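# Thread a pull stud into a tool holder's taper

## Task

Turn the pull stud into the threaded hole at the tapered end of the tool holder until it is fully seated and snug by hand, without cross-threading it or driving it in with excessive torque.

## Robot and tools

Robot: two UR7e-type arms, left_arm and right_arm, each ending in a Robotiq 140 mm parallel gripper whose fingers are rigid (they do not fold). Cameras: cam_head_left, cam_head_right, cam_high, cam_low (fixed) and cam_left_wrist, cam_right_wrist (on the arms). A camera stand sits behind the arms. Loose objects may occasionally get nudged by an outside push.

Frames. Scene frame: origin at table-top height midway between the nominal arm bases, +z up, +x out over the table, left_arm toward +y. Measured bases: left_arm (+0.028, +0.508, +0.050) quat_wxyz (+1.000, 0, 0, +0.011); right_arm (-0.067, -0.435, +0.050) quat_wxyz (+1.000, 0, 0, +0.002). Every hand pose, velocity and target an arm reports or receives is in that arm's own base frame; fixed cameras and the table use the scene frame. Gripper axes: fingers point along +z, close along y. end_effector_position is the spot between the pads when shut; fingertips extend about 33 mm past it at gaps up to 40 mm, only 9 mm when wide open. Reported poses may be off by a few cm.

Row layout (used by execute_actions and move): 20 numbers. First left: x, y, z (m), qw, qx, qy, qz, left_gripper/position, force_limit, speed; then the same ten for right. Position and quaternion are an absolute pose of that gripper in its arm's base frame. The three gripper numbers are each in [-1, 1]. position +1 = 140 mm open, about -0.8 = pads touching, -1 = close until blocked. force_limit sets grip strength on slow closes (about 14 N at -1, 40 N at 0, 58 N at +1); speed sets closing rate (about 30, 140, 250 mm/s at -1, 0, +1) and faster closes grip much harder. Both start at +1. An arm meant to stay idle should get its last reported pose and its gripper numbers repeated unchanged each call; to keep an orientation, repeat the same quaternion rather than copying a drifted one.

execute_actions(actions, cameras): actions is a list of actions; each action is up to 15 rows, one per 1/30 s step, the last row held for the rest of 15 steps (0.5 s). Each target must lie within 0.6 m, along each gripper axis, of that gripper's position at the action's start, or the action is rejected for both arms. An empty list returns the state with images and the scene number.

move(target, speed, blend, stop_force, zero, blocking, cameras): drives each gripper in a straight line from its current Hand target to the given row (or through a list of up to 15 rows). speed in m/s, 0.002 to 3.6, default 0.25; rotation rate capped at twice that in rad/s. blend in m rounds corners in a list. stop_force (3 to 120 N) ends an arm's path when its wrist sensor feels that much push opposing motion; unreliable while the gripper rotates, and omit it when backing off something you press on. zero (default true) re-zeroes before the move. blocking=false returns after 0.5 s while the move continues (not allowed with stop_force). Paths do not avoid obstacles; avoid paths passing near an arm's own base. Result adds a move: line (done, off_target, moving, held, fault) and limits (paced = pose clipped, held = steps withheld). Up to 10 s per move.

wait(seconds 0–10), stop (brakes a running move; fingers keep going), zoom_image(camera, region [x0,y0,x1,y1] pixels, max 504x504), zero_wrist_force(arm), read_manual(section), finished_scene(scene): ends the scene irrevocably.

Results: per-arm end_effector_position, end_effector_quat_wxyz, velocities (omitted when joints read within noise), Hand target, Tool commands, Joint positions and torques, Wrist force/torque along the gripper's own axes plus a peak line. object_status: 0 moving, 1 blocked while opening, 2 blocked while closing (a grip), 3 reached commanded position or pads met. A grip is confirmed by 2. position_measured is in counts: 3 open, 75 ≈ 100 mm, 139 ≈ 60 mm, 200 ≈ 20 mm, 230 pads touching. To squeeze harder after a grip, raise force_limit and nudge position (-1 to -0.98); to loosen, open and reclose slowly.

Control notes: orientation commands are clipped to 32 degrees from current each step, so large turns need several steps; a joint driven to its limit is freed with turns of under half a revolution. Screwing needs repeated wrist turns: grip, rotate, release, rotate back, regrip. Wrist joints deliver only about 12.2 N m extra; excessive twist or leverage lowers the outcome.

Avoid: dropping parts or releasing moving ones, parts leaving the table, slamming into things, pressing the arms against each other (also grasping the other gripper's fingers). Contact torque at a joint limit (142 N m for base joints, 26.6 N m for wrists) or about 150 N net outside force triggers a 10 s arm stop; release a grip first after such a fault. Stiff arms fault if a target sits even slightly past a firm contact. Motors heat when holding loads, stretched, or pushing unreachable poses; 85 °C brakes the arm for 30–60 s.

Each tool is called after "Request:" by a JSON object that holds its "api" and its "payload".

## Session

Request:
{"api": "execute_actions", "payload": {"actions": []}}

Scene clock: 0.00 s.
left_arm: end_effector_position=(+0.6568, +0.3200, +0.3065) position_measured=3 object_status=3 end_effector_quat_wxyz=(-0.357, +0.890, +0.120, +0.258) | right_arm: end_effector_position=(+0.6485, -0.1120, +0.0618) position_measured=3 object_status=3 end_effector_quat_wxyz=(+0.020, +0.894, -0.071, +0.442)
Joint positions: left_arm=[-0.056 -1.389 1.732 -2.414 -0.771 3.034] | right_arm=[-0.529 -1.108 2.325 -3.662 -1.252 2.92]
Joint velocities: within noise
Joint torques (N m): no reading
Wrist force (N): no reading
Wrist torque (N m): no reading
Wrist force, peak (N): no reading
Hand target: left_arm +0.6568, +0.3200, +0.3065; -0.357, +0.890, +0.120, +0.258 | right_arm +0.6485, -0.1120, +0.0618; +0.020, +0.894, -0.071, +0.442
Tool commands: left_gripper/position=+1.0 left_gripper/force_limit=+1.0 left_gripper/speed=+1.0 right_gripper/position=+1.0 right_gripper/force_limit=+1.0 right_gripper/speed=+1.0

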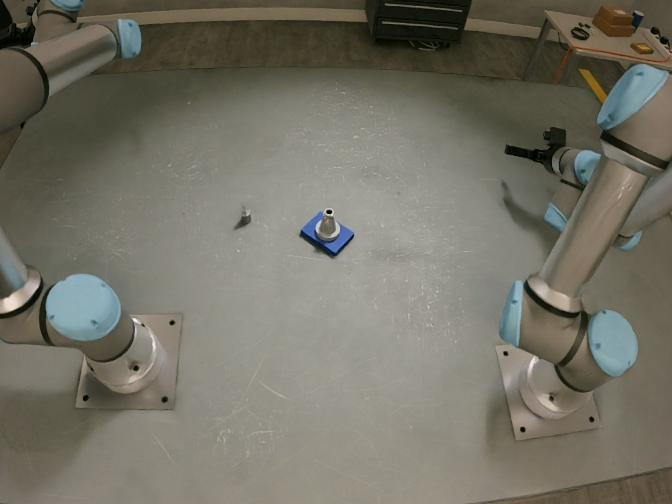

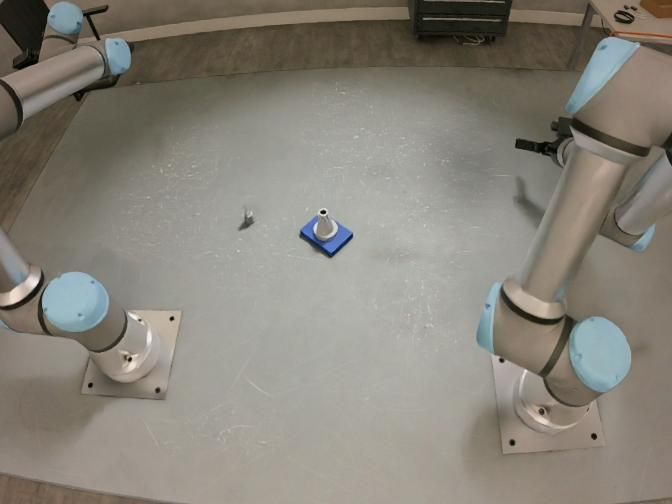

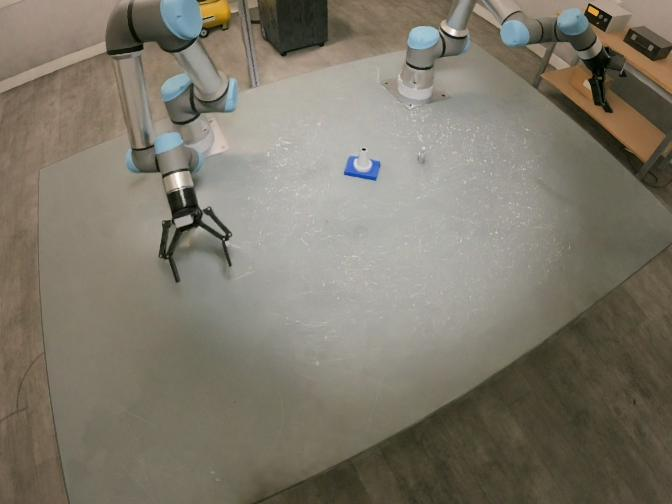

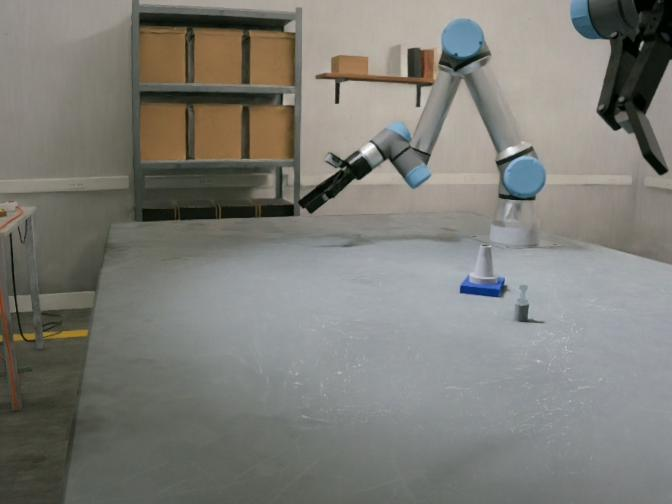

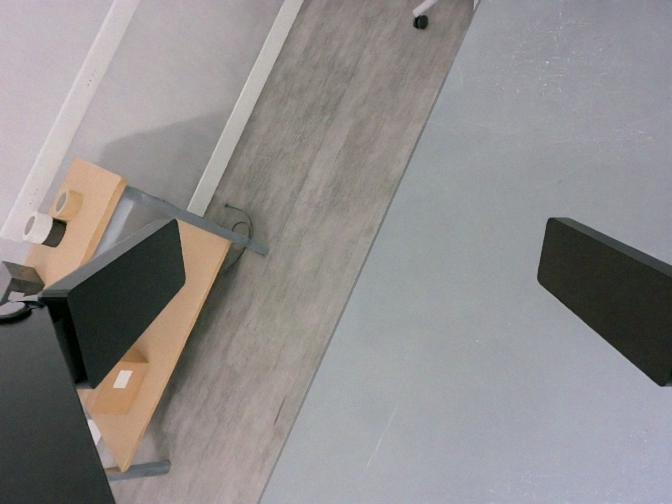

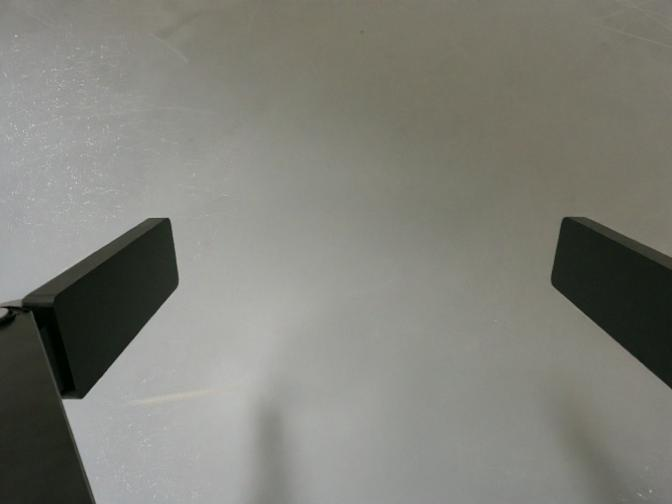

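Request:
{"api": "zoom_image", "payload": {"camera": "cam_low", "region": [440, 230, 560, 330]}}

Request:
{"api": "zoom_image", "payload": {"camera": "cam_head_left", "region": [220, 180, 370, 270]}}

Request:
{"api": "zoom_image", "payload": {"camera": "cam_high", "region": [330, 130, 450, 200]}}

Scaled by 4.200 from the camera's 672x504 image, which has a finer 960x720 frame.

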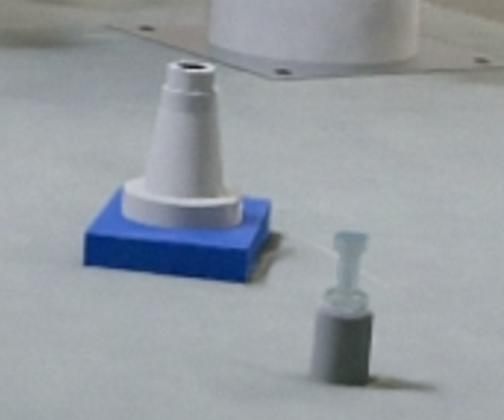

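Scaled by 3.360 from the camera's 672x504 image, which has a finer 960x720 frame.

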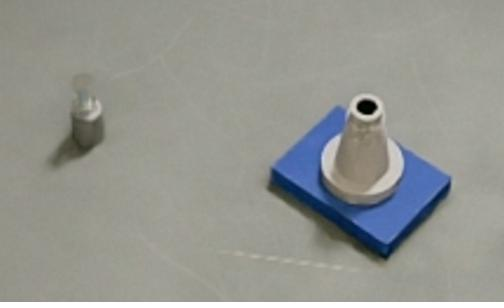

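Scaled by 4.200 from the camera's 672x504 image, which has a finer 960x720 frame.

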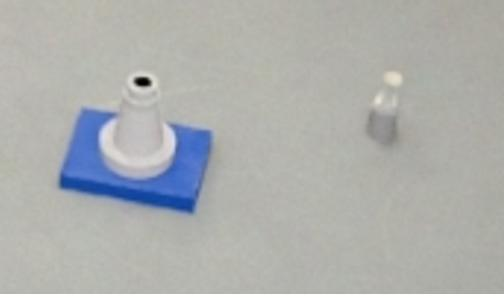

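Request:
{"api": "move", "payload": {"target": [0.36,-0.28,0.32,0,1,0,0,1,1,1,0.6485,-0.1120,0.0618,0.020,0.894,-0.071,0.442,1,1,1], "speed": 0.4, "cameras": ["all"]}}

Scene clock: 25.40 s.
left_arm: end_effector_position=(+0.3601, -0.2800, +0.3200) position_measured=3 object_status=3 end_effector_quat_wxyz=(+0.000, +1.000, +0.000, +0.000) | right_arm: end_effector_position=(+0.6485, -0.1120, +0.0618) position_measured=3 object_status=3 end_effector_quat_wxyz=(+0.020, +0.894, -0.071, +0.442)
Joint positions: left_arm=[-0.958 -1.696 1.576 -1.451 -1.571 2.184] | right_arm=[-0.529 -1.107 2.325 -3.665 -1.253 2.921]
Joint torques (N m): left_arm=[-4.34 -30.68 -18.13 -0.33 -0.61 1.19] | right_arm=[9.12 -19.39 -2.13 -4.86 -1.74 1.36]
Wrist force (N): left_arm=[-1.2 2.5 -1.7] | right_arm=[0.0 -0.3 0.1]
Wrist torque (N m): left_arm=[0.29 -0.13 -0.26] | right_arm=[-0.06 0.00 -0.10]
Wrist force, peak (N): left_arm=[-2.6 5.2 -1.9] | right_arm=[0.0 -0.5 0.2]
Hand target: left_arm +0.3600, -0.2800, +0.3200; +0.000, +1.000, +0.000, +0.000 | right_arm +0.6485, -0.1120, +0.0618; +0.020, +0.894, -0.071, +0.442
Off the commanded pose: left_arm 0.000 m, 0 deg | right_arm 0.000 m, 0 deg.
move: done

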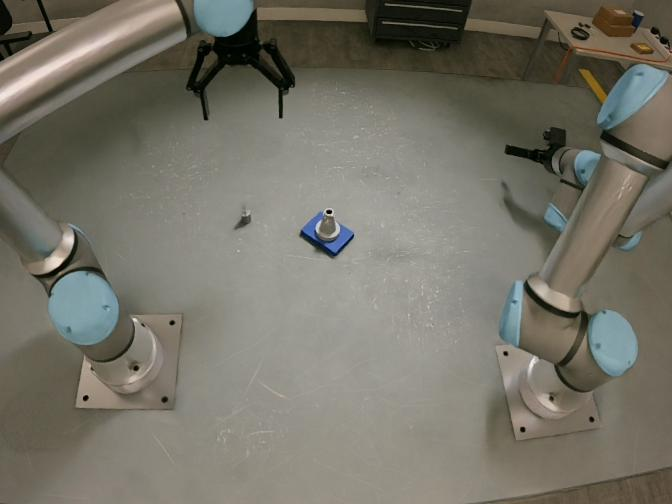

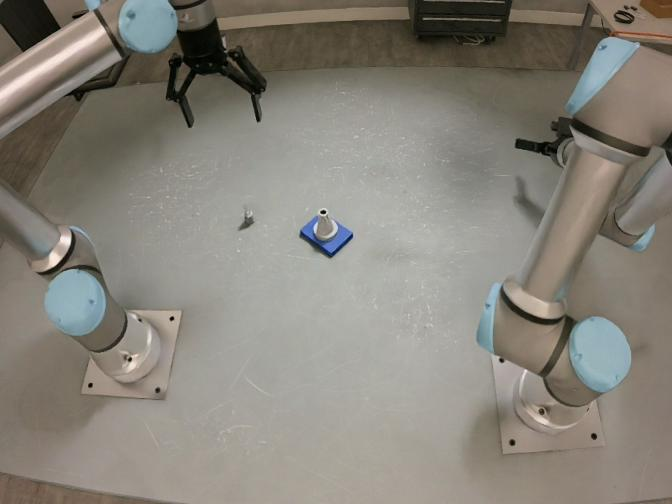

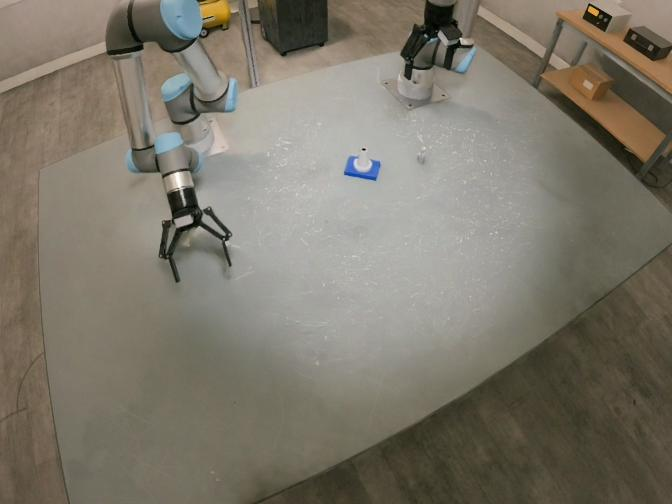

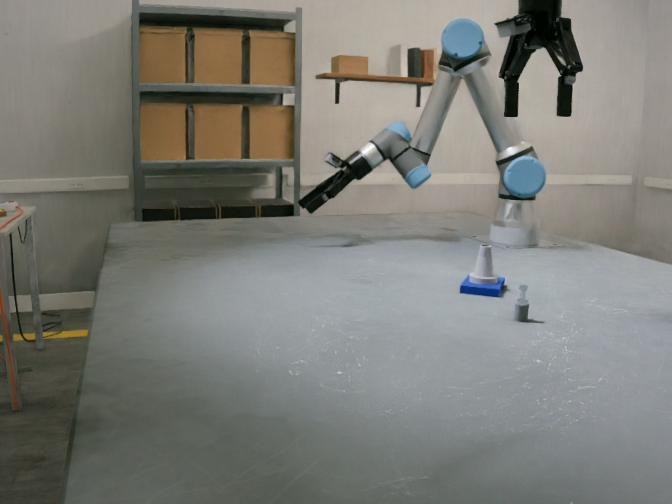

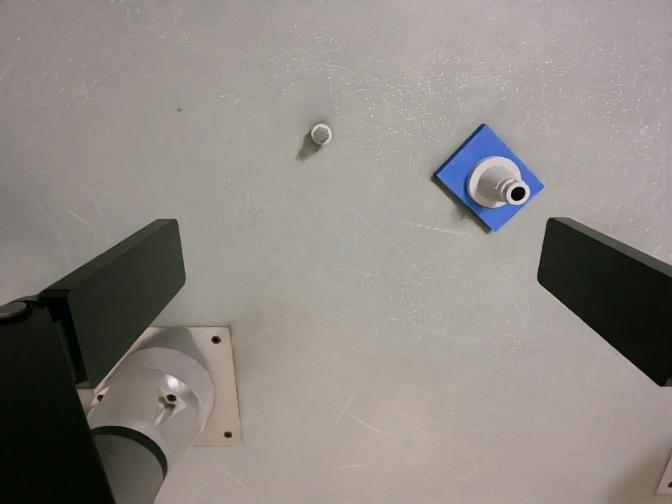

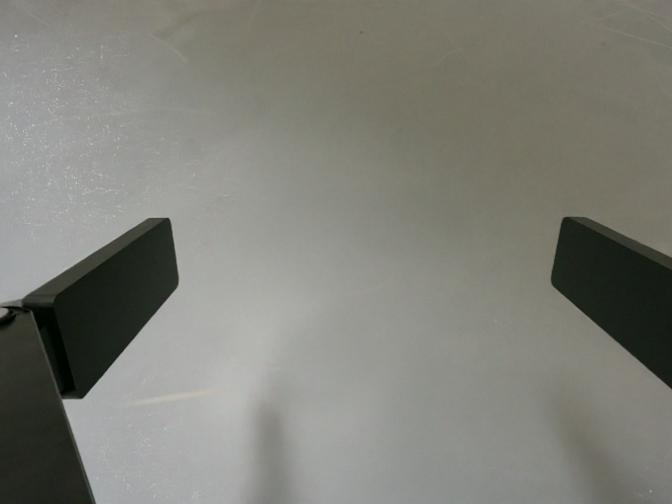

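Request:
{"api": "zoom_image", "payload": {"camera": "cam_left_wrist", "region": [281, 103, 361, 163]}}

Request:
{"api": "move", "payload": {"target": [0.36,-0.253,0.16,0,1,0,0,1,1,1,0.6485,-0.1120,0.0618,0.020,0.894,-0.071,0.442,1,1,1], "cameras": ["cam_left_wrist","cam_low"]}}

Request:
{"api": "zoom_image", "payload": {"camera": "cam_left_wrist", "region": [260, 30, 420, 150]}}

Scaled by 6.300 from the camera's 672x504 image, which has a finer 960x720 frame.

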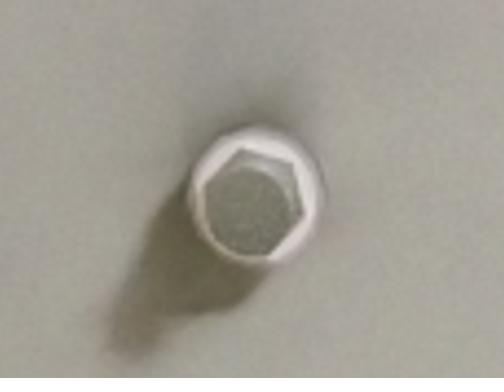

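Scene clock: 43.97 s.
left_arm: end_effector_position=(+0.3600, -0.2530, +0.1600) position_measured=3 object_status=3 end_effector_quat_wxyz=(+0.000, +1.000, +0.000, +0.000) | right_arm: end_effector_position=(+0.6485, -0.1120, +0.0618) position_measured=3 object_status=3 end_effector_quat_wxyz=(+0.020, +0.894, -0.071, +0.442)
Joint positions: left_arm=[-0.92 -1.703 1.994 -1.862 -1.571 2.221] | right_arm=[-0.529 -1.107 2.325 -3.665 -1.253 2.921]
Joint torques (N m): left_arm=[-6.36 -28.67 -17.05 -4 2.04 -1.79] | right_arm=[6.81 -22.05 -2.8 -2.82 -0.57 0.32]
Wrist force (N): left_arm=[-0.9 2.4 -1.9] | right_arm=[0.1 -0.2 -0.1]
Wrist torque (N m): left_arm=[0.27 -0.22 -0.23] | right_arm=[-0.05 -0.03 -0.10]
Wrist force, peak (N): left_arm=[-0.9 2.8 -5.0] | right_arm=[0.0 -0.5 -0.2]
Hand target: left_arm +0.3600, -0.2530, +0.1600; +0.000, +1.000, +0.000, +0.000 | right_arm +0.6485, -0.1120, +0.0618; +0.020, +0.894, -0.071, +0.442
Off the commanded pose: left_arm 0.000 m, 0 deg | right_arm 0.000 m, 0 deg.
move: done
Images, in order (width x height): cam_low 672x504, cam_left_wrist 672x504.

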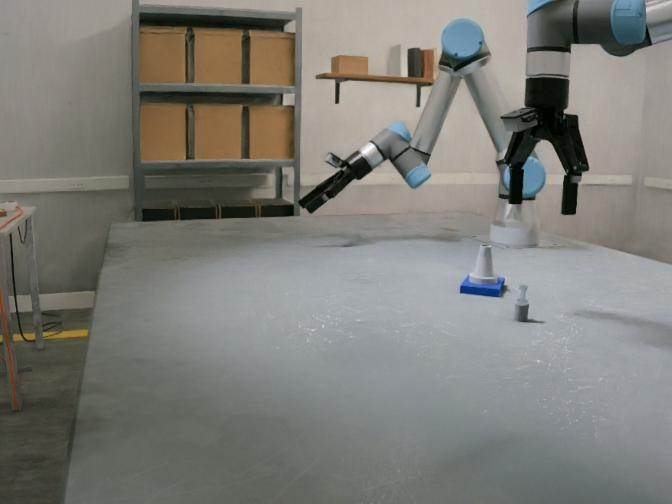

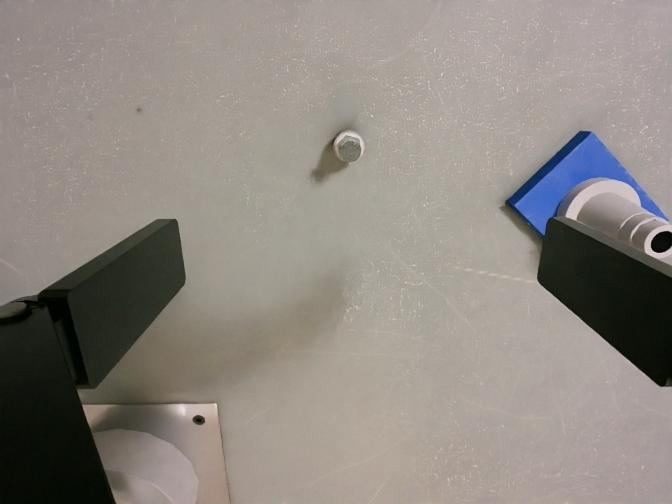

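Scaled by 3.150 from the camera's 672x504 image, which has a finer 960x720 frame.

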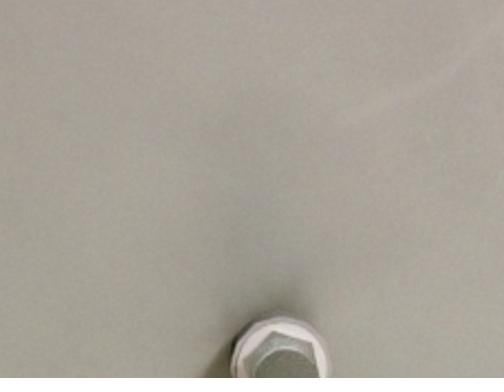

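Request:
{"api": "move", "payload": {"target": [[0.3856,-0.2514,0.10,0,0.9936,0.113,0,-0.25,-1,-1,0.6485,-0.1120,0.0618,0.020,0.894,-0.071,0.442,1,1,1],[0.3856,-0.2514,0.016,0,0.9936,0.113,0,-0.25,-1,-1,0.6485,-0.1120,0.0618,0.020,0.894,-0.071,0.442,1,1,1]], "speed": [0.2,0.08], "cameras": ["cam_left_wrist","cam_low","cam_high"]}}

Request:
{"api": "zoom_image", "payload": {"camera": "cam_low", "region": [480, 230, 580, 330]}}

Request:
{"api": "zoom_image", "payload": {"camera": "cam_left_wrist", "region": [270, 210, 410, 330]}}

Scene clock: 71.07 s.
left_arm: end_effector_position=(+0.3856, -0.2514, +0.0160) position_measured=160 object_status=0 end_effector_quat_wxyz=(+0.000, +0.994, +0.113, +0.000) | right_arm: end_effector_position=(+0.6485, -0.1120, +0.0618) position_measured=3 object_status=3 end_effector_quat_wxyz=(+0.020, +0.894, -0.071, +0.442)
Joint positions: left_arm=[-0.872 -1.464 2.181 -2.289 -1.571 2.044] | right_arm=[-0.529 -1.107 2.325 -3.665 -1.253 2.921]
Joint torques (N m): left_arm=[8.08 -35.34 -26.95 -5.15 1.42 1.75] | right_arm=[3.85 -25.68 -4.05 -2.17 1.23 0.03]
Wrist force (N): left_arm=[-1.3 2.1 -1.6] | right_arm=[-0.1 0.1 -0.2]
Wrist torque (N m): left_arm=[0.18 -0.13 -0.27] | right_arm=[0.01 0.03 -0.10]
Wrist force, peak (N): left_arm=[-1.9 2.4 -3.6] | right_arm=[-0.1 -0.5 -0.2]
Hand target: left_arm +0.3856, -0.2514, +0.0160; +0.000, +0.994, +0.113, +0.000 | right_arm +0.6485, -0.1120, +0.0618; +0.020, +0.894, -0.071, +0.442
Off the commanded pose: left_arm 0.000 m, 0 deg | right_arm 0.000 m, 0 deg.
move: done
Images, in order (width x height): cam_high 672x504, cam_low 672x504, cam_left_wrist 672x504.

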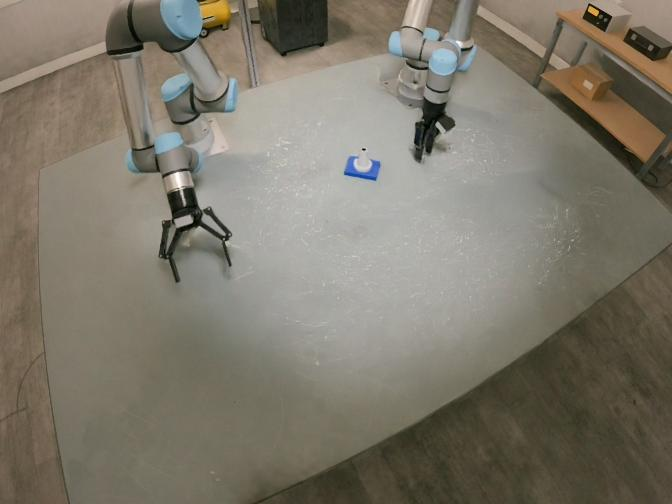

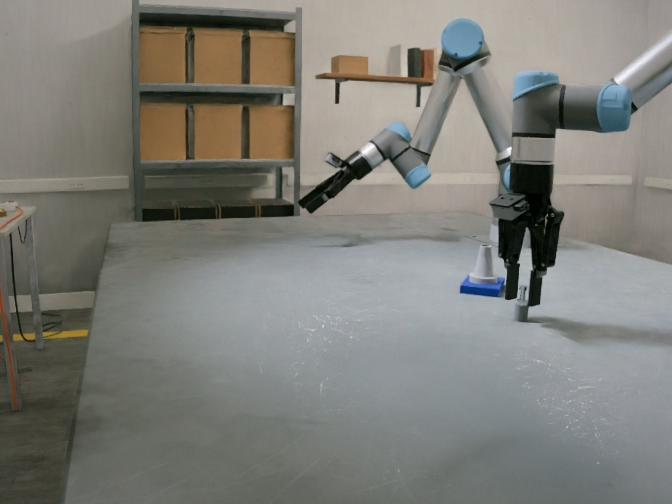

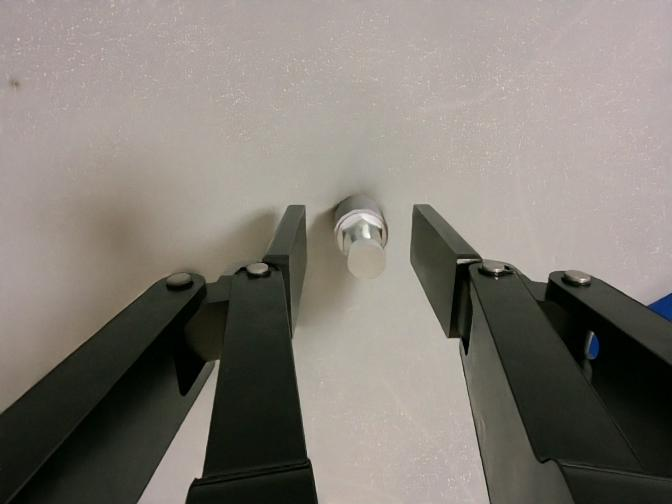

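Scaled by 5.040 from the camera's 672x504 image, which has a finer 960x720 frame.

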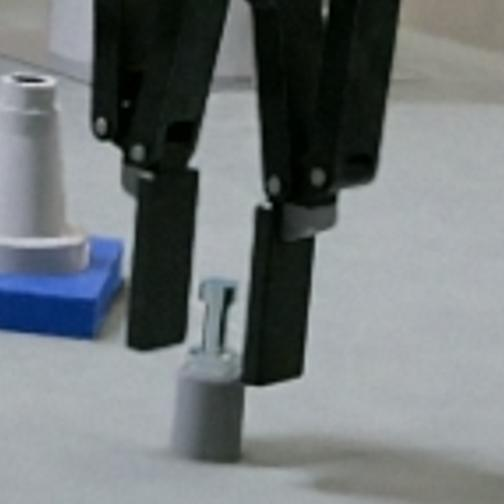

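Scaled by 3.600 from the camera's 672x504 image, which has a finer 960x720 frame.

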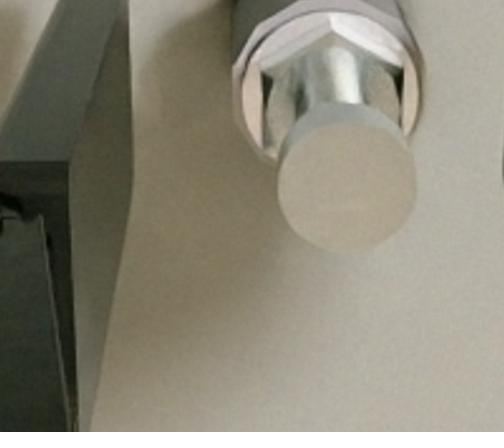

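Request:
{"api": "move", "payload": {"target": [[0.3856,-0.2514,0.021,0,0.9936,0.113,0,-0.25,-1,-1,0.6485,-0.1120,0.0618,0.020,0.894,-0.071,0.442,1,1,1],[0.3856,-0.2514,0.021,0,0.9936,0.113,0,-1,0.3,-1,0.6485,-0.1120,0.0618,0.020,0.894,-0.071,0.442,1,1,1]], "speed": 0.05, "cameras": ["cam_left_wrist","cam_low"]}}

Request:
{"api": "zoom_image", "payload": {"camera": "cam_low", "region": [480, 230, 580, 330]}}

Request:
{"api": "zoom_image", "payload": {"camera": "cam_left_wrist", "region": [270, 170, 430, 300]}}

Request:
{"api": "move", "payload": {"target": [0.3856,-0.2514,0.09,0,0.9936,0.113,0,-1,0.3,-1,0.6485,-0.1120,0.0618,0.020,0.894,-0.071,0.442,1,1,1], "speed": 0.05, "cameras": ["cam_left_wrist","cam_low"]}}

Request:
{"api": "zoom_image", "payload": {"camera": "cam_low", "region": [480, 230, 580, 330]}}

Request:
{"api": "zoom_image", "payload": {"camera": "cam_left_wrist", "region": [270, 170, 430, 300]}}

Scene clock: 89.30 s.
left_arm: end_effector_position=(+0.3856, -0.2514, +0.0210) position_measured=209 object_status=0 end_effector_quat_wxyz=(+0.000, +0.994, +0.113, +0.000) | right_arm: end_effector_position=(+0.6485, -0.1120, +0.0618) position_measured=3 object_status=3 end_effector_quat_wxyz=(+0.020, +0.894, -0.071, +0.442)
Joint positions: left_arm=[-0.872 -1.473 2.175 -2.273 -1.571 2.044] | right_arm=[-0.529 -1.107 2.325 -3.665 -1.253 2.921]
Joint torques (N m): left_arm=[8.02 -16.21 -12.11 2.93 2.18 1.66] | right_arm=[2.57 -29.31 -5.19 -2.08 1.89 -0.01]
Wrist force (N): left_arm=[-3.8 12.8 -8.2] | right_arm=[-0.1 0.0 -0.3]
Wrist torque (N m): left_arm=[-0.02 -0.13 -0.28] | right_arm=[0.00 0.02 -0.10]
Wrist force, peak (N): left_arm=[-3.7 12.8 -8.4] | right_arm=[-0.1 -0.4 -0.2]
Hand target: left_arm +0.3856, -0.2514, +0.0210; +0.000, +0.994, +0.113, +0.000 | right_arm +0.6485, -0.1120, +0.0618; +0.020, +0.894, -0.071, +0.442
Off the commanded pose: left_arm 0.000 m, 0 deg | right_arm 0.000 m, 0 deg.
move: done
Images, in order (width x height): cam_low 672x504, cam_left_wrist 672x504.

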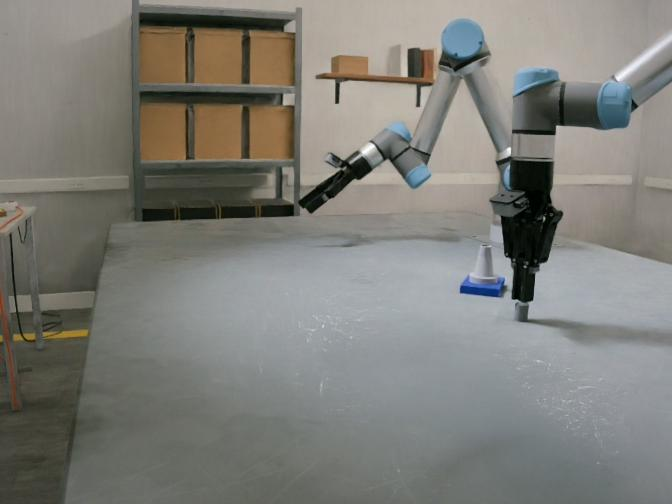

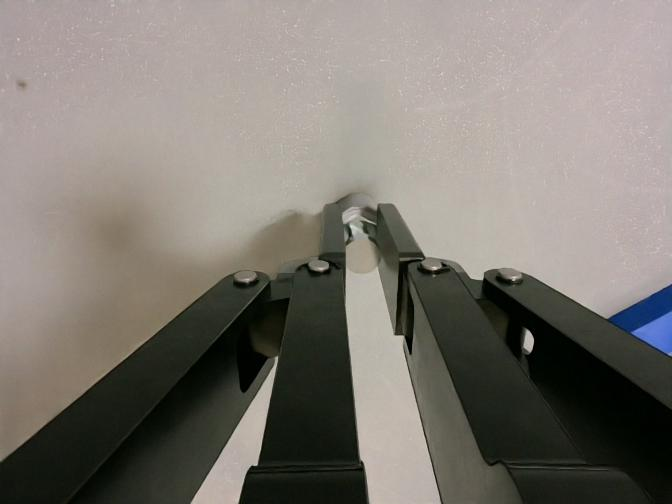

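Scaled by 5.040 from the camera's 672x504 image, which has a finer 960x720 frame.

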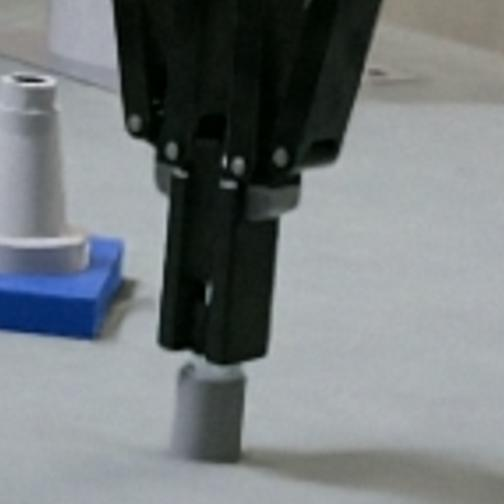

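Scaled by 3.150 from the camera's 672x504 image, which has a finer 960x720 frame.

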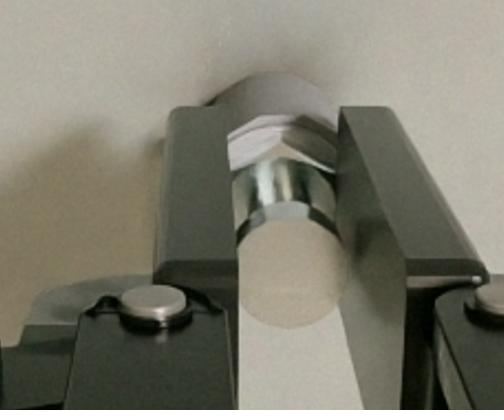

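Scene clock: 91.03 s.
left_arm: end_effector_position=(+0.3856, -0.2514, +0.0901) position_measured=209 object_status=2 end_effector_quat_wxyz=(+0.000, +0.994, +0.113, +0.000) | right_arm: end_effector_position=(+0.6485, -0.1120, +0.0618) position_measured=3 object_status=3 end_effector_quat_wxyz=(+0.020, +0.894, -0.071, +0.442)
Joint positions: left_arm=[-0.872 -1.581 2.076 -2.066 -1.571 2.044] | right_arm=[-0.529 -1.107 2.325 -3.665 -1.253 2.921]
Joint torques (N m): left_arm=[7.71 -13.65 -15.63 -5.65 -2.07 1.47] | right_arm=[0.92 -30.51 -6.23 -2.14 2.11 0.05]
Wrist force (N): left_arm=[-0.5 1.4 -1.2] | right_arm=[-0.2 -0.4 -0.2]
Wrist torque (N m): left_arm=[0.04 -0.29 -0.25] | right_arm=[-0.09 0.05 -0.10]
Wrist force, peak (N): left_arm=[-4.5 15.9 1.5] | right_arm=[-0.2 -0.4 -0.2]
Hand target: left_arm +0.3856, -0.2514, +0.0900; +0.000, +0.994, +0.113, +0.000 | right_arm +0.6485, -0.1120, +0.0618; +0.020, +0.894, -0.071, +0.442
Off the commanded pose: left_arm 0.000 m, 0 deg | right_arm 0.000 m, 0 deg.
move: done
Images, in order (width x height): cam_low 672x504, cam_left_wrist 672x504.

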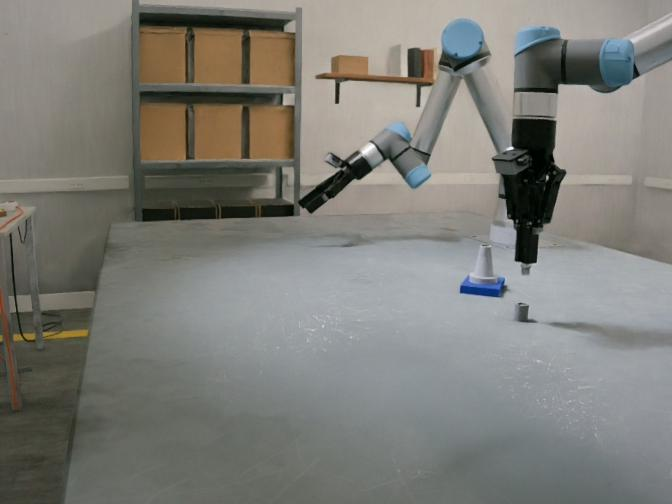

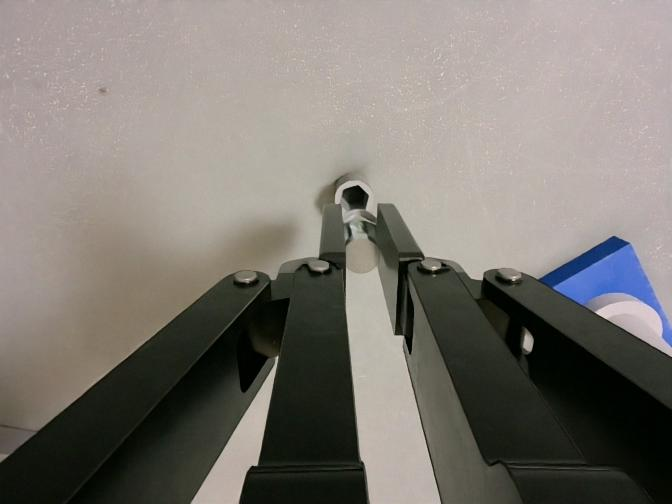

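Scaled by 5.040 from the camera's 672x504 image, which has a finer 960x720 frame.

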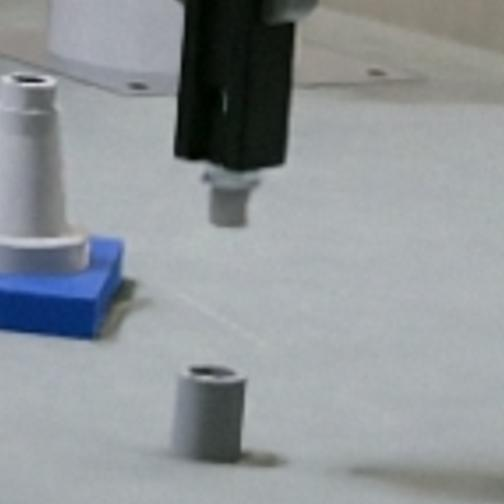

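Scaled by 3.150 from the camera's 672x504 image, which has a finer 960x720 frame.

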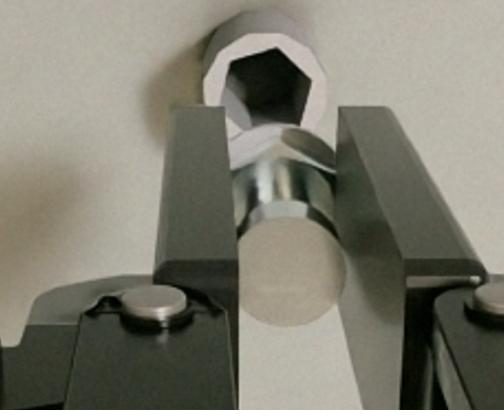

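Request:
{"api": "move", "payload": {"target": [[0.32,-0.36,0.15,0,1,0,0,-1,0.3,-1,0.6485,-0.1120,0.0618,0.020,0.894,-0.071,0.442,1,1,1],[0.28,-0.461,0.12,0,1,0,0,-1,0.3,-1,0.6485,-0.1120,0.0618,0.020,0.894,-0.071,0.442,1,1,1]], "speed": 0.15, "blend": [0.03,0], "cameras": ["cam_left_wrist","cam_low"]}}

Request:
{"api": "zoom_image", "payload": {"camera": "cam_left_wrist", "region": [280, 110, 440, 290]}}

Scene clock: 106.17 s.
left_arm: end_effector_position=(+0.2800, -0.4610, +0.1200) position_measured=209 object_status=2 end_effector_quat_wxyz=(+0.000, +1.000, +0.000, +0.000) | right_arm: end_effector_position=(+0.6485, -0.1120, +0.0618) position_measured=3 object_status=3 end_effector_quat_wxyz=(+0.020, +0.894, -0.071, +0.442)
Joint positions: left_arm=[-1.275 -1.426 1.824 -1.969 -1.571 1.867] | right_arm=[-0.529 -1.107 2.325 -3.665 -1.253 2.921]
Joint torques (N m): left_arm=[4.65 -35.68 -17.51 -0.44 2.01 1.72] | right_arm=[-0.84 -33.59 -6.14 -2.27 2 0.1]
Wrist force (N): left_arm=[-0.7 1.3 -1.0] | right_arm=[0.0 -0.1 -0.1]
Wrist torque (N m): left_arm=[-0.02 -0.25 -0.27] | right_arm=[-0.01 0.00 -0.10]
Wrist force, peak (N): left_arm=[-2.1 3.4 -0.6] | right_arm=[-0.1 -0.4 -0.3]
Hand target: left_arm +0.2800, -0.4610, +0.1200; +0.000, +1.000, +0.000, +0.000 | right_arm +0.6485, -0.1120, +0.0618; +0.020, +0.894, -0.071, +0.442
Off the commanded pose: left_arm 0.000 m, 0 deg | right_arm 0.000 m, 0 deg.
move: done
Images, in order (width x height): cam_low 672x504, cam_left_wrist 672x504.

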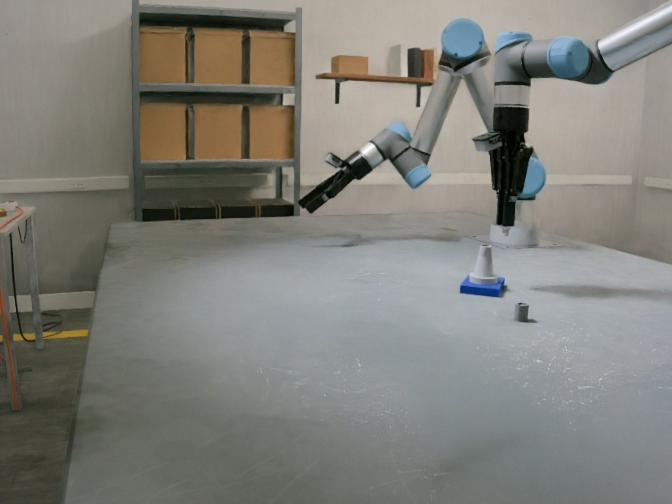

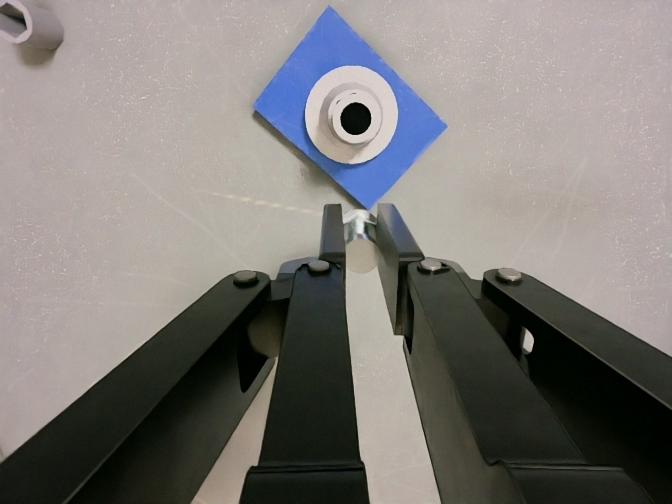

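Scaled by 2.800 from the camera's 672x504 image, which has a finer 960x720 frame.

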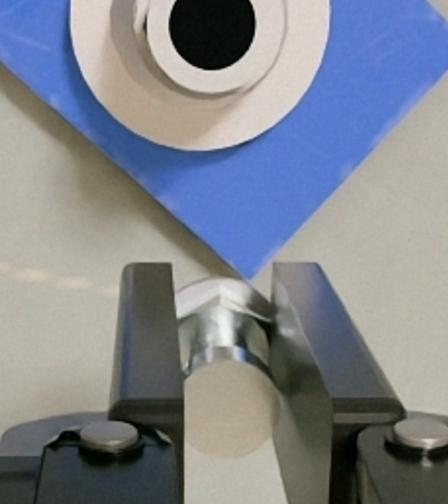

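Request:
{"api": "move", "payload": {"target": [[0.33,-0.48,0.12,0,0.7071,0.7071,0,-1,0.3,-1,0.6485,-0.1120,0.0618,0.020,0.894,-0.071,0.442,1,1,1],[0.377,-0.480,0.12,0,0,1,0,-1,0.3,-1,0.6485,-0.1120,0.0618,0.020,0.894,-0.071,0.442,1,1,1]], "speed": 0.4, "blend": [0.02,0], "cameras": ["cam_left_wrist"]}}

Request:
{"api": "zoom_image", "payload": {"camera": "cam_left_wrist", "region": [280, 80, 440, 290]}}

Scene clock: 148.30 s.
left_arm: end_effector_position=(+0.3771, -0.4800, +0.1200) position_measured=209 object_status=2 end_effector_quat_wxyz=(+0.000, +0.000, +1.000, +0.000) | right_arm: end_effector_position=(+0.6485, -0.1120, +0.0618) position_measured=3 object_status=3 end_effector_quat_wxyz=(+0.020, +0.894, -0.071, +0.442)
Joint positions: left_arm=[-1.125 -1.264 1.62 -1.926 -1.571 -1.125] | right_arm=[-0.529 -1.107 2.325 -3.665 -1.253 2.921]
Joint torques (N m): left_arm=[-7.06 -46.8 -16.14 -1.75 0.87 -1.52] | right_arm=[-3.88 -38.15 -7.68 -2.27 1.95 0.01]
Wrist force (N): left_arm=[-1.0 1.5 -1.0] | right_arm=[-0.1 0.0 0.0]
Wrist torque (N m): left_arm=[0.02 -0.21 -0.28] | right_arm=[0.00 0.01 -0.10]
Wrist force, peak (N): left_arm=[-1.2 1.9 -1.4] | right_arm=[-0.2 -0.6 -0.1]
Hand target: left_arm +0.3770, -0.4800, +0.1200; +0.000, +0.000, +1.000, +0.000 | right_arm +0.6485, -0.1120, +0.0618; +0.020, +0.894, -0.071, +0.442
Off the commanded pose: left_arm 0.000 m, 0 deg | right_arm 0.000 m, 0 deg.
move: done
Images, in order (width x height): cam_left_wrist 672x504.

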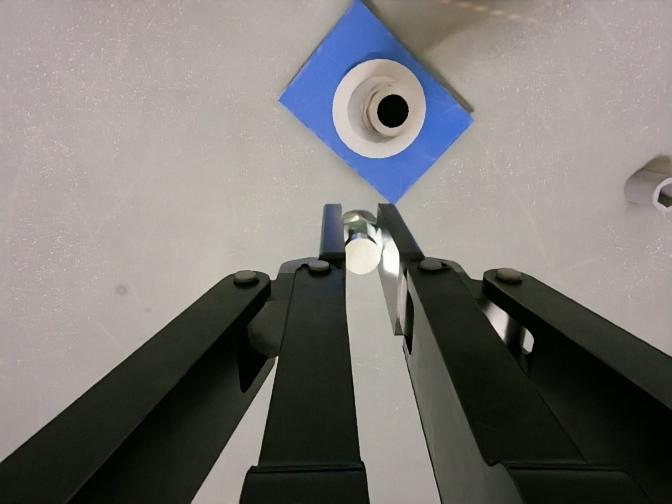

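Scaled by 2.400 from the camera's 672x504 image, which has a finer 960x720 frame.

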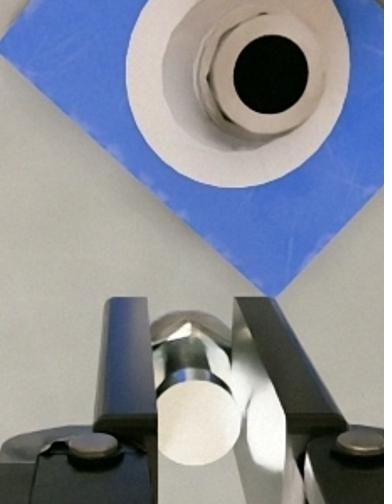

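Request:
{"api": "move", "payload": {"target": [[0.34,-0.46,0.12,0,-0.7071,0.7071,0,-1,0.3,-1,0.5,0.1,0.22,-0.5,0.5,0.5,0.5,1,1,1],[0.3295,-0.4605,0.103,0,-1,0,0,-1,0.3,-1,0.433,0.28,0.1,-0.5,0.5,0.5,0.5,1,1,1]], "speed": 0.4, "blend": [0.02,0], "cameras": ["cam_left_wrist","cam_right_wrist","cam_low"]}}

Request:
{"api": "zoom_image", "payload": {"camera": "cam_right_wrist", "region": [250, 130, 420, 330]}}

Scene clock: 192.70 s.
left_arm: end_effector_position=(+0.3295, -0.4605, +0.1029) position_measured=209 object_status=2 end_effector_quat_wxyz=(+0.000, +1.000, +0.000, +0.000) | right_arm: end_effector_position=(+0.4329, +0.2801, +0.0999) position_measured=3 object_status=3 end_effector_quat_wxyz=(+0.500, -0.500, -0.500, -0.500)
Joint positions: left_arm=[-1.187 -1.348 1.777 -1.999 -1.571 -4.329] | right_arm=[-0.384 -1.061 2.08 -1.018 -0.384 0]
Joint torques (N m): left_arm=[-0.01 -42.74 -27.55 -2.37 1.27 -1.48] | right_arm=[-10.04 -46.39 -20.51 2.15 -2.01 1.45]
Wrist force (N): left_arm=[-0.9 1.4 -0.6] | right_arm=[1.5 -1.2 1.4]
Wrist torque (N m): left_arm=[0.04 -0.22 -0.29] | right_arm=[-0.01 -0.21 -0.14]
Wrist force, peak (N): left_arm=[-1.1 2.0 -1.1] | right_arm=[1.6 -1.6 2.3]
Hand target: left_arm +0.3295, -0.4605, +0.1030; +0.000, +1.000, +0.000, +0.000 | right_arm +0.4330, +0.2800, +0.1000; +0.500, -0.500, -0.500, -0.500
Off the commanded pose: left_arm 0.000 m, 0 deg | right_arm 0.000 m, 0 deg.
move: done
Images, in order (width x height): cam_low 672x504, cam_left_wrist 672x504, cam_right_wrist 672x504.

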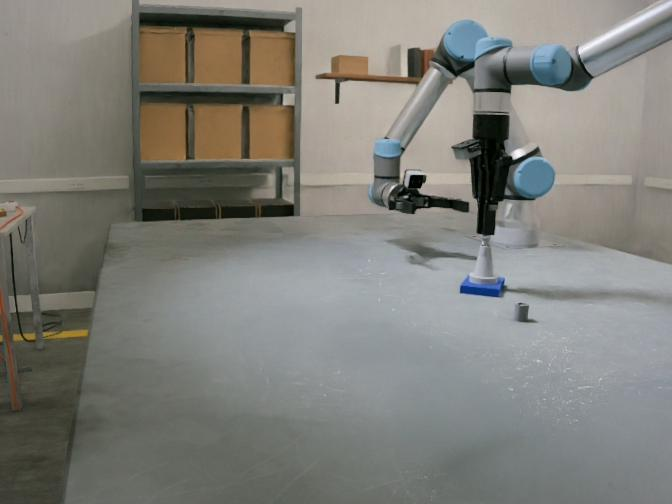

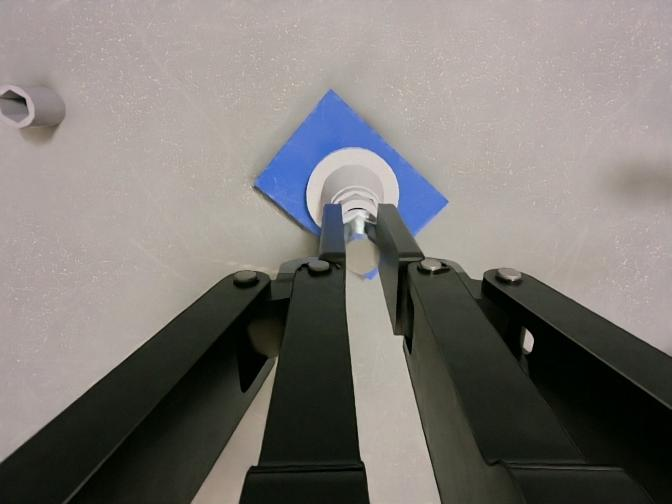

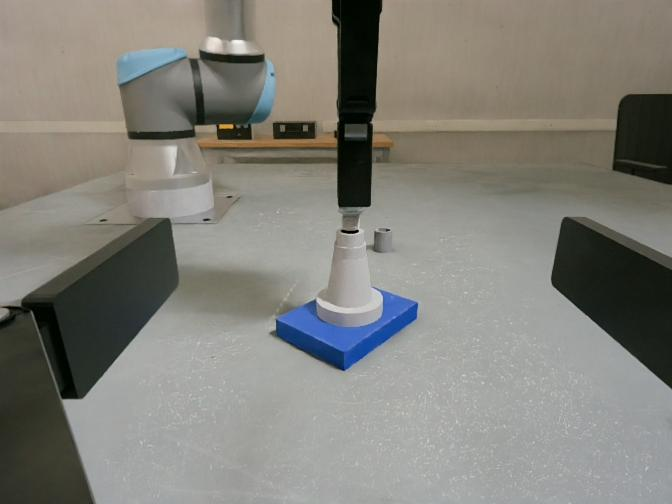

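Scaled by 2.520 from the camera's 672x504 image, which has a finer 960x720 frame.

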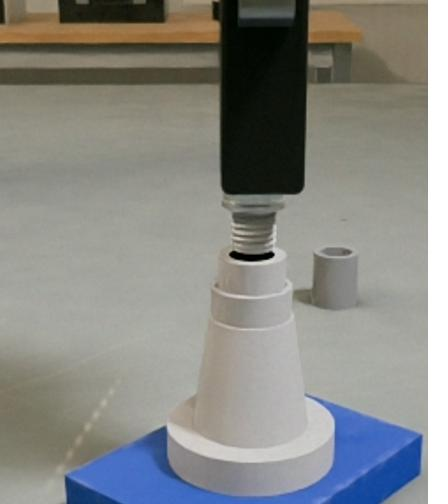

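Request:
{"api": "move", "payload": {"target": [[0.3264,-0.4577,0.106,0,0.7317,0.6816,0,-1,0.3,-1,0.433,0.28,0.1,-0.5,0.5,0.5,0.5,1,1,1],[0.3264,-0.4577,0.1045,0,0.7317,0.6816,0,-1,0.3,-1,0.433,0.28,0.1,-0.5,0.5,0.5,0.5,1,1,1]], "speed": 0.3}}

Request:
{"api": "move", "payload": {"target": [0.3264,-0.4577,0.088,0,0.7317,0.6816,0,-1,0.3,-1,0.433,0.28,0.1,-0.5,0.5,0.5,0.5,1,1,1], "speed": 0.008, "stop_force": 4, "cameras": ["cam_right_wrist"]}}

Request:
{"api": "zoom_image", "payload": {"camera": "cam_right_wrist", "region": [290, 130, 410, 270]}}

Scene clock: 219.97 s.
left_arm: end_effector_position=(+0.3264, -0.4577, +0.1044) position_measured=209 object_status=2 end_effector_quat_wxyz=(+0.000, +0.732, +0.682, +0.000) | right_arm: end_effector_position=(+0.4330, +0.2800, +0.1000) position_measured=3 object_status=3 end_effector_quat_wxyz=(+0.500, -0.500, -0.500, -0.500)
Joint positions: left_arm=[-1.191 -1.359 1.786 -1.998 -1.571 -5.832] | right_arm=[-0.384 -1.061 2.08 -1.018 -0.384 0]
Joint torques (N m): left_arm=[-2.97 -28.06 -28.37 -2.09 0.91 -1.65] | right_arm=[-10.11 -46.22 -21.24 0.9 -2.19 0.5]
Wrist force (N): left_arm=[-1.1 1.0 -0.7] | right_arm=[1.7 -1.0 1.5]
Wrist torque (N m): left_arm=[-0.06 -0.15 -0.28] | right_arm=[0.02 -0.25 -0.14]
Wrist force, peak (N): left_arm=[-1.3 1.6 -1.1] | right_arm=[1.8 -1.2 1.7]
Hand target: left_arm +0.3264, -0.4577, +0.1045; +0.000, +0.732, +0.682, +0.000 | right_arm +0.4330, +0.2800, +0.1000; +0.500, -0.500, -0.500, -0.500
Off the commanded pose: left_arm 0.000 m, 0 deg | right_arm 0.000 m, 0 deg.
move: done

Scene clock: 221.53 s.
left_arm: end_effector_position=(+0.3264, -0.4577, +0.1002) position_measured=209 object_status=2 end_effector_quat_wxyz=(+0.000, +0.732, +0.682, +0.000) | right_arm: end_effector_position=(+0.4330, +0.2800, +0.1000) position_measured=3 object_status=3 end_effector_quat_wxyz=(+0.500, -0.500, -0.500, -0.500)
Joint positions: left_arm=[-1.191 -1.355 1.792 -2.009 -1.571 -5.832] | right_arm=[-0.384 -1.061 2.08 -1.018 -0.384 0]
Joint torques (N m): left_arm=[1.88 -40.99 -27.76 0.58 -1.51 -1.71] | right_arm=[-10.18 -44.18 -21.07 1.99 -2.36 0.15]
Wrist force (N): left_arm=[-3.4 2.3 -5.9] | right_arm=[1.6 -1.2 1.5]
Wrist torque (N m): left_arm=[-0.10 -0.18 -0.25] | right_arm=[-0.02 -0.23 -0.15]
Wrist force, peak (N): left_arm=[-4.7 1.9 -11.5] | right_arm=[1.8 -1.0 1.7]
Hand target: left_arm +0.3264, -0.4577, +0.1002; +0.000, +0.732, +0.682, +0.000 | right_arm +0.4330, +0.2800, +0.1000; +0.500, -0.500, -0.500, -0.500
Off the commanded pose: left_arm 0.012 m, 0 deg | right_arm 0.000 m, 0 deg.
move: contact (left_arm)
Images, in order (width x height): cam_right_wrist 672x504.

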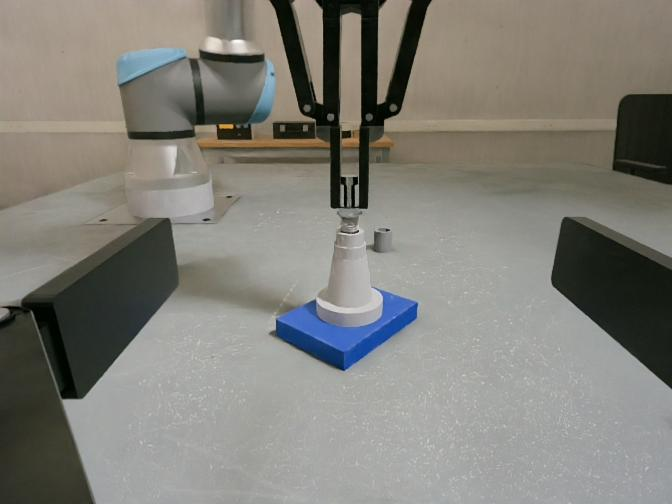

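Scaled by 3.600 from the camera's 672x504 image, which has a finer 960x720 frame.

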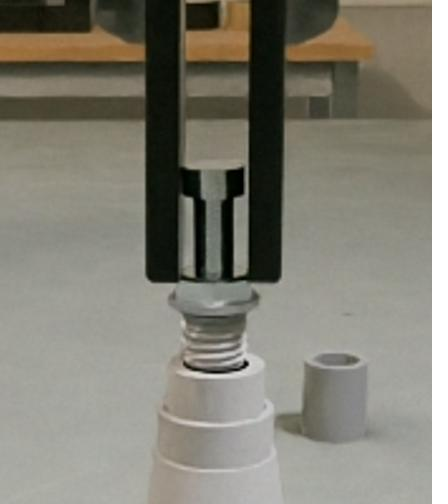

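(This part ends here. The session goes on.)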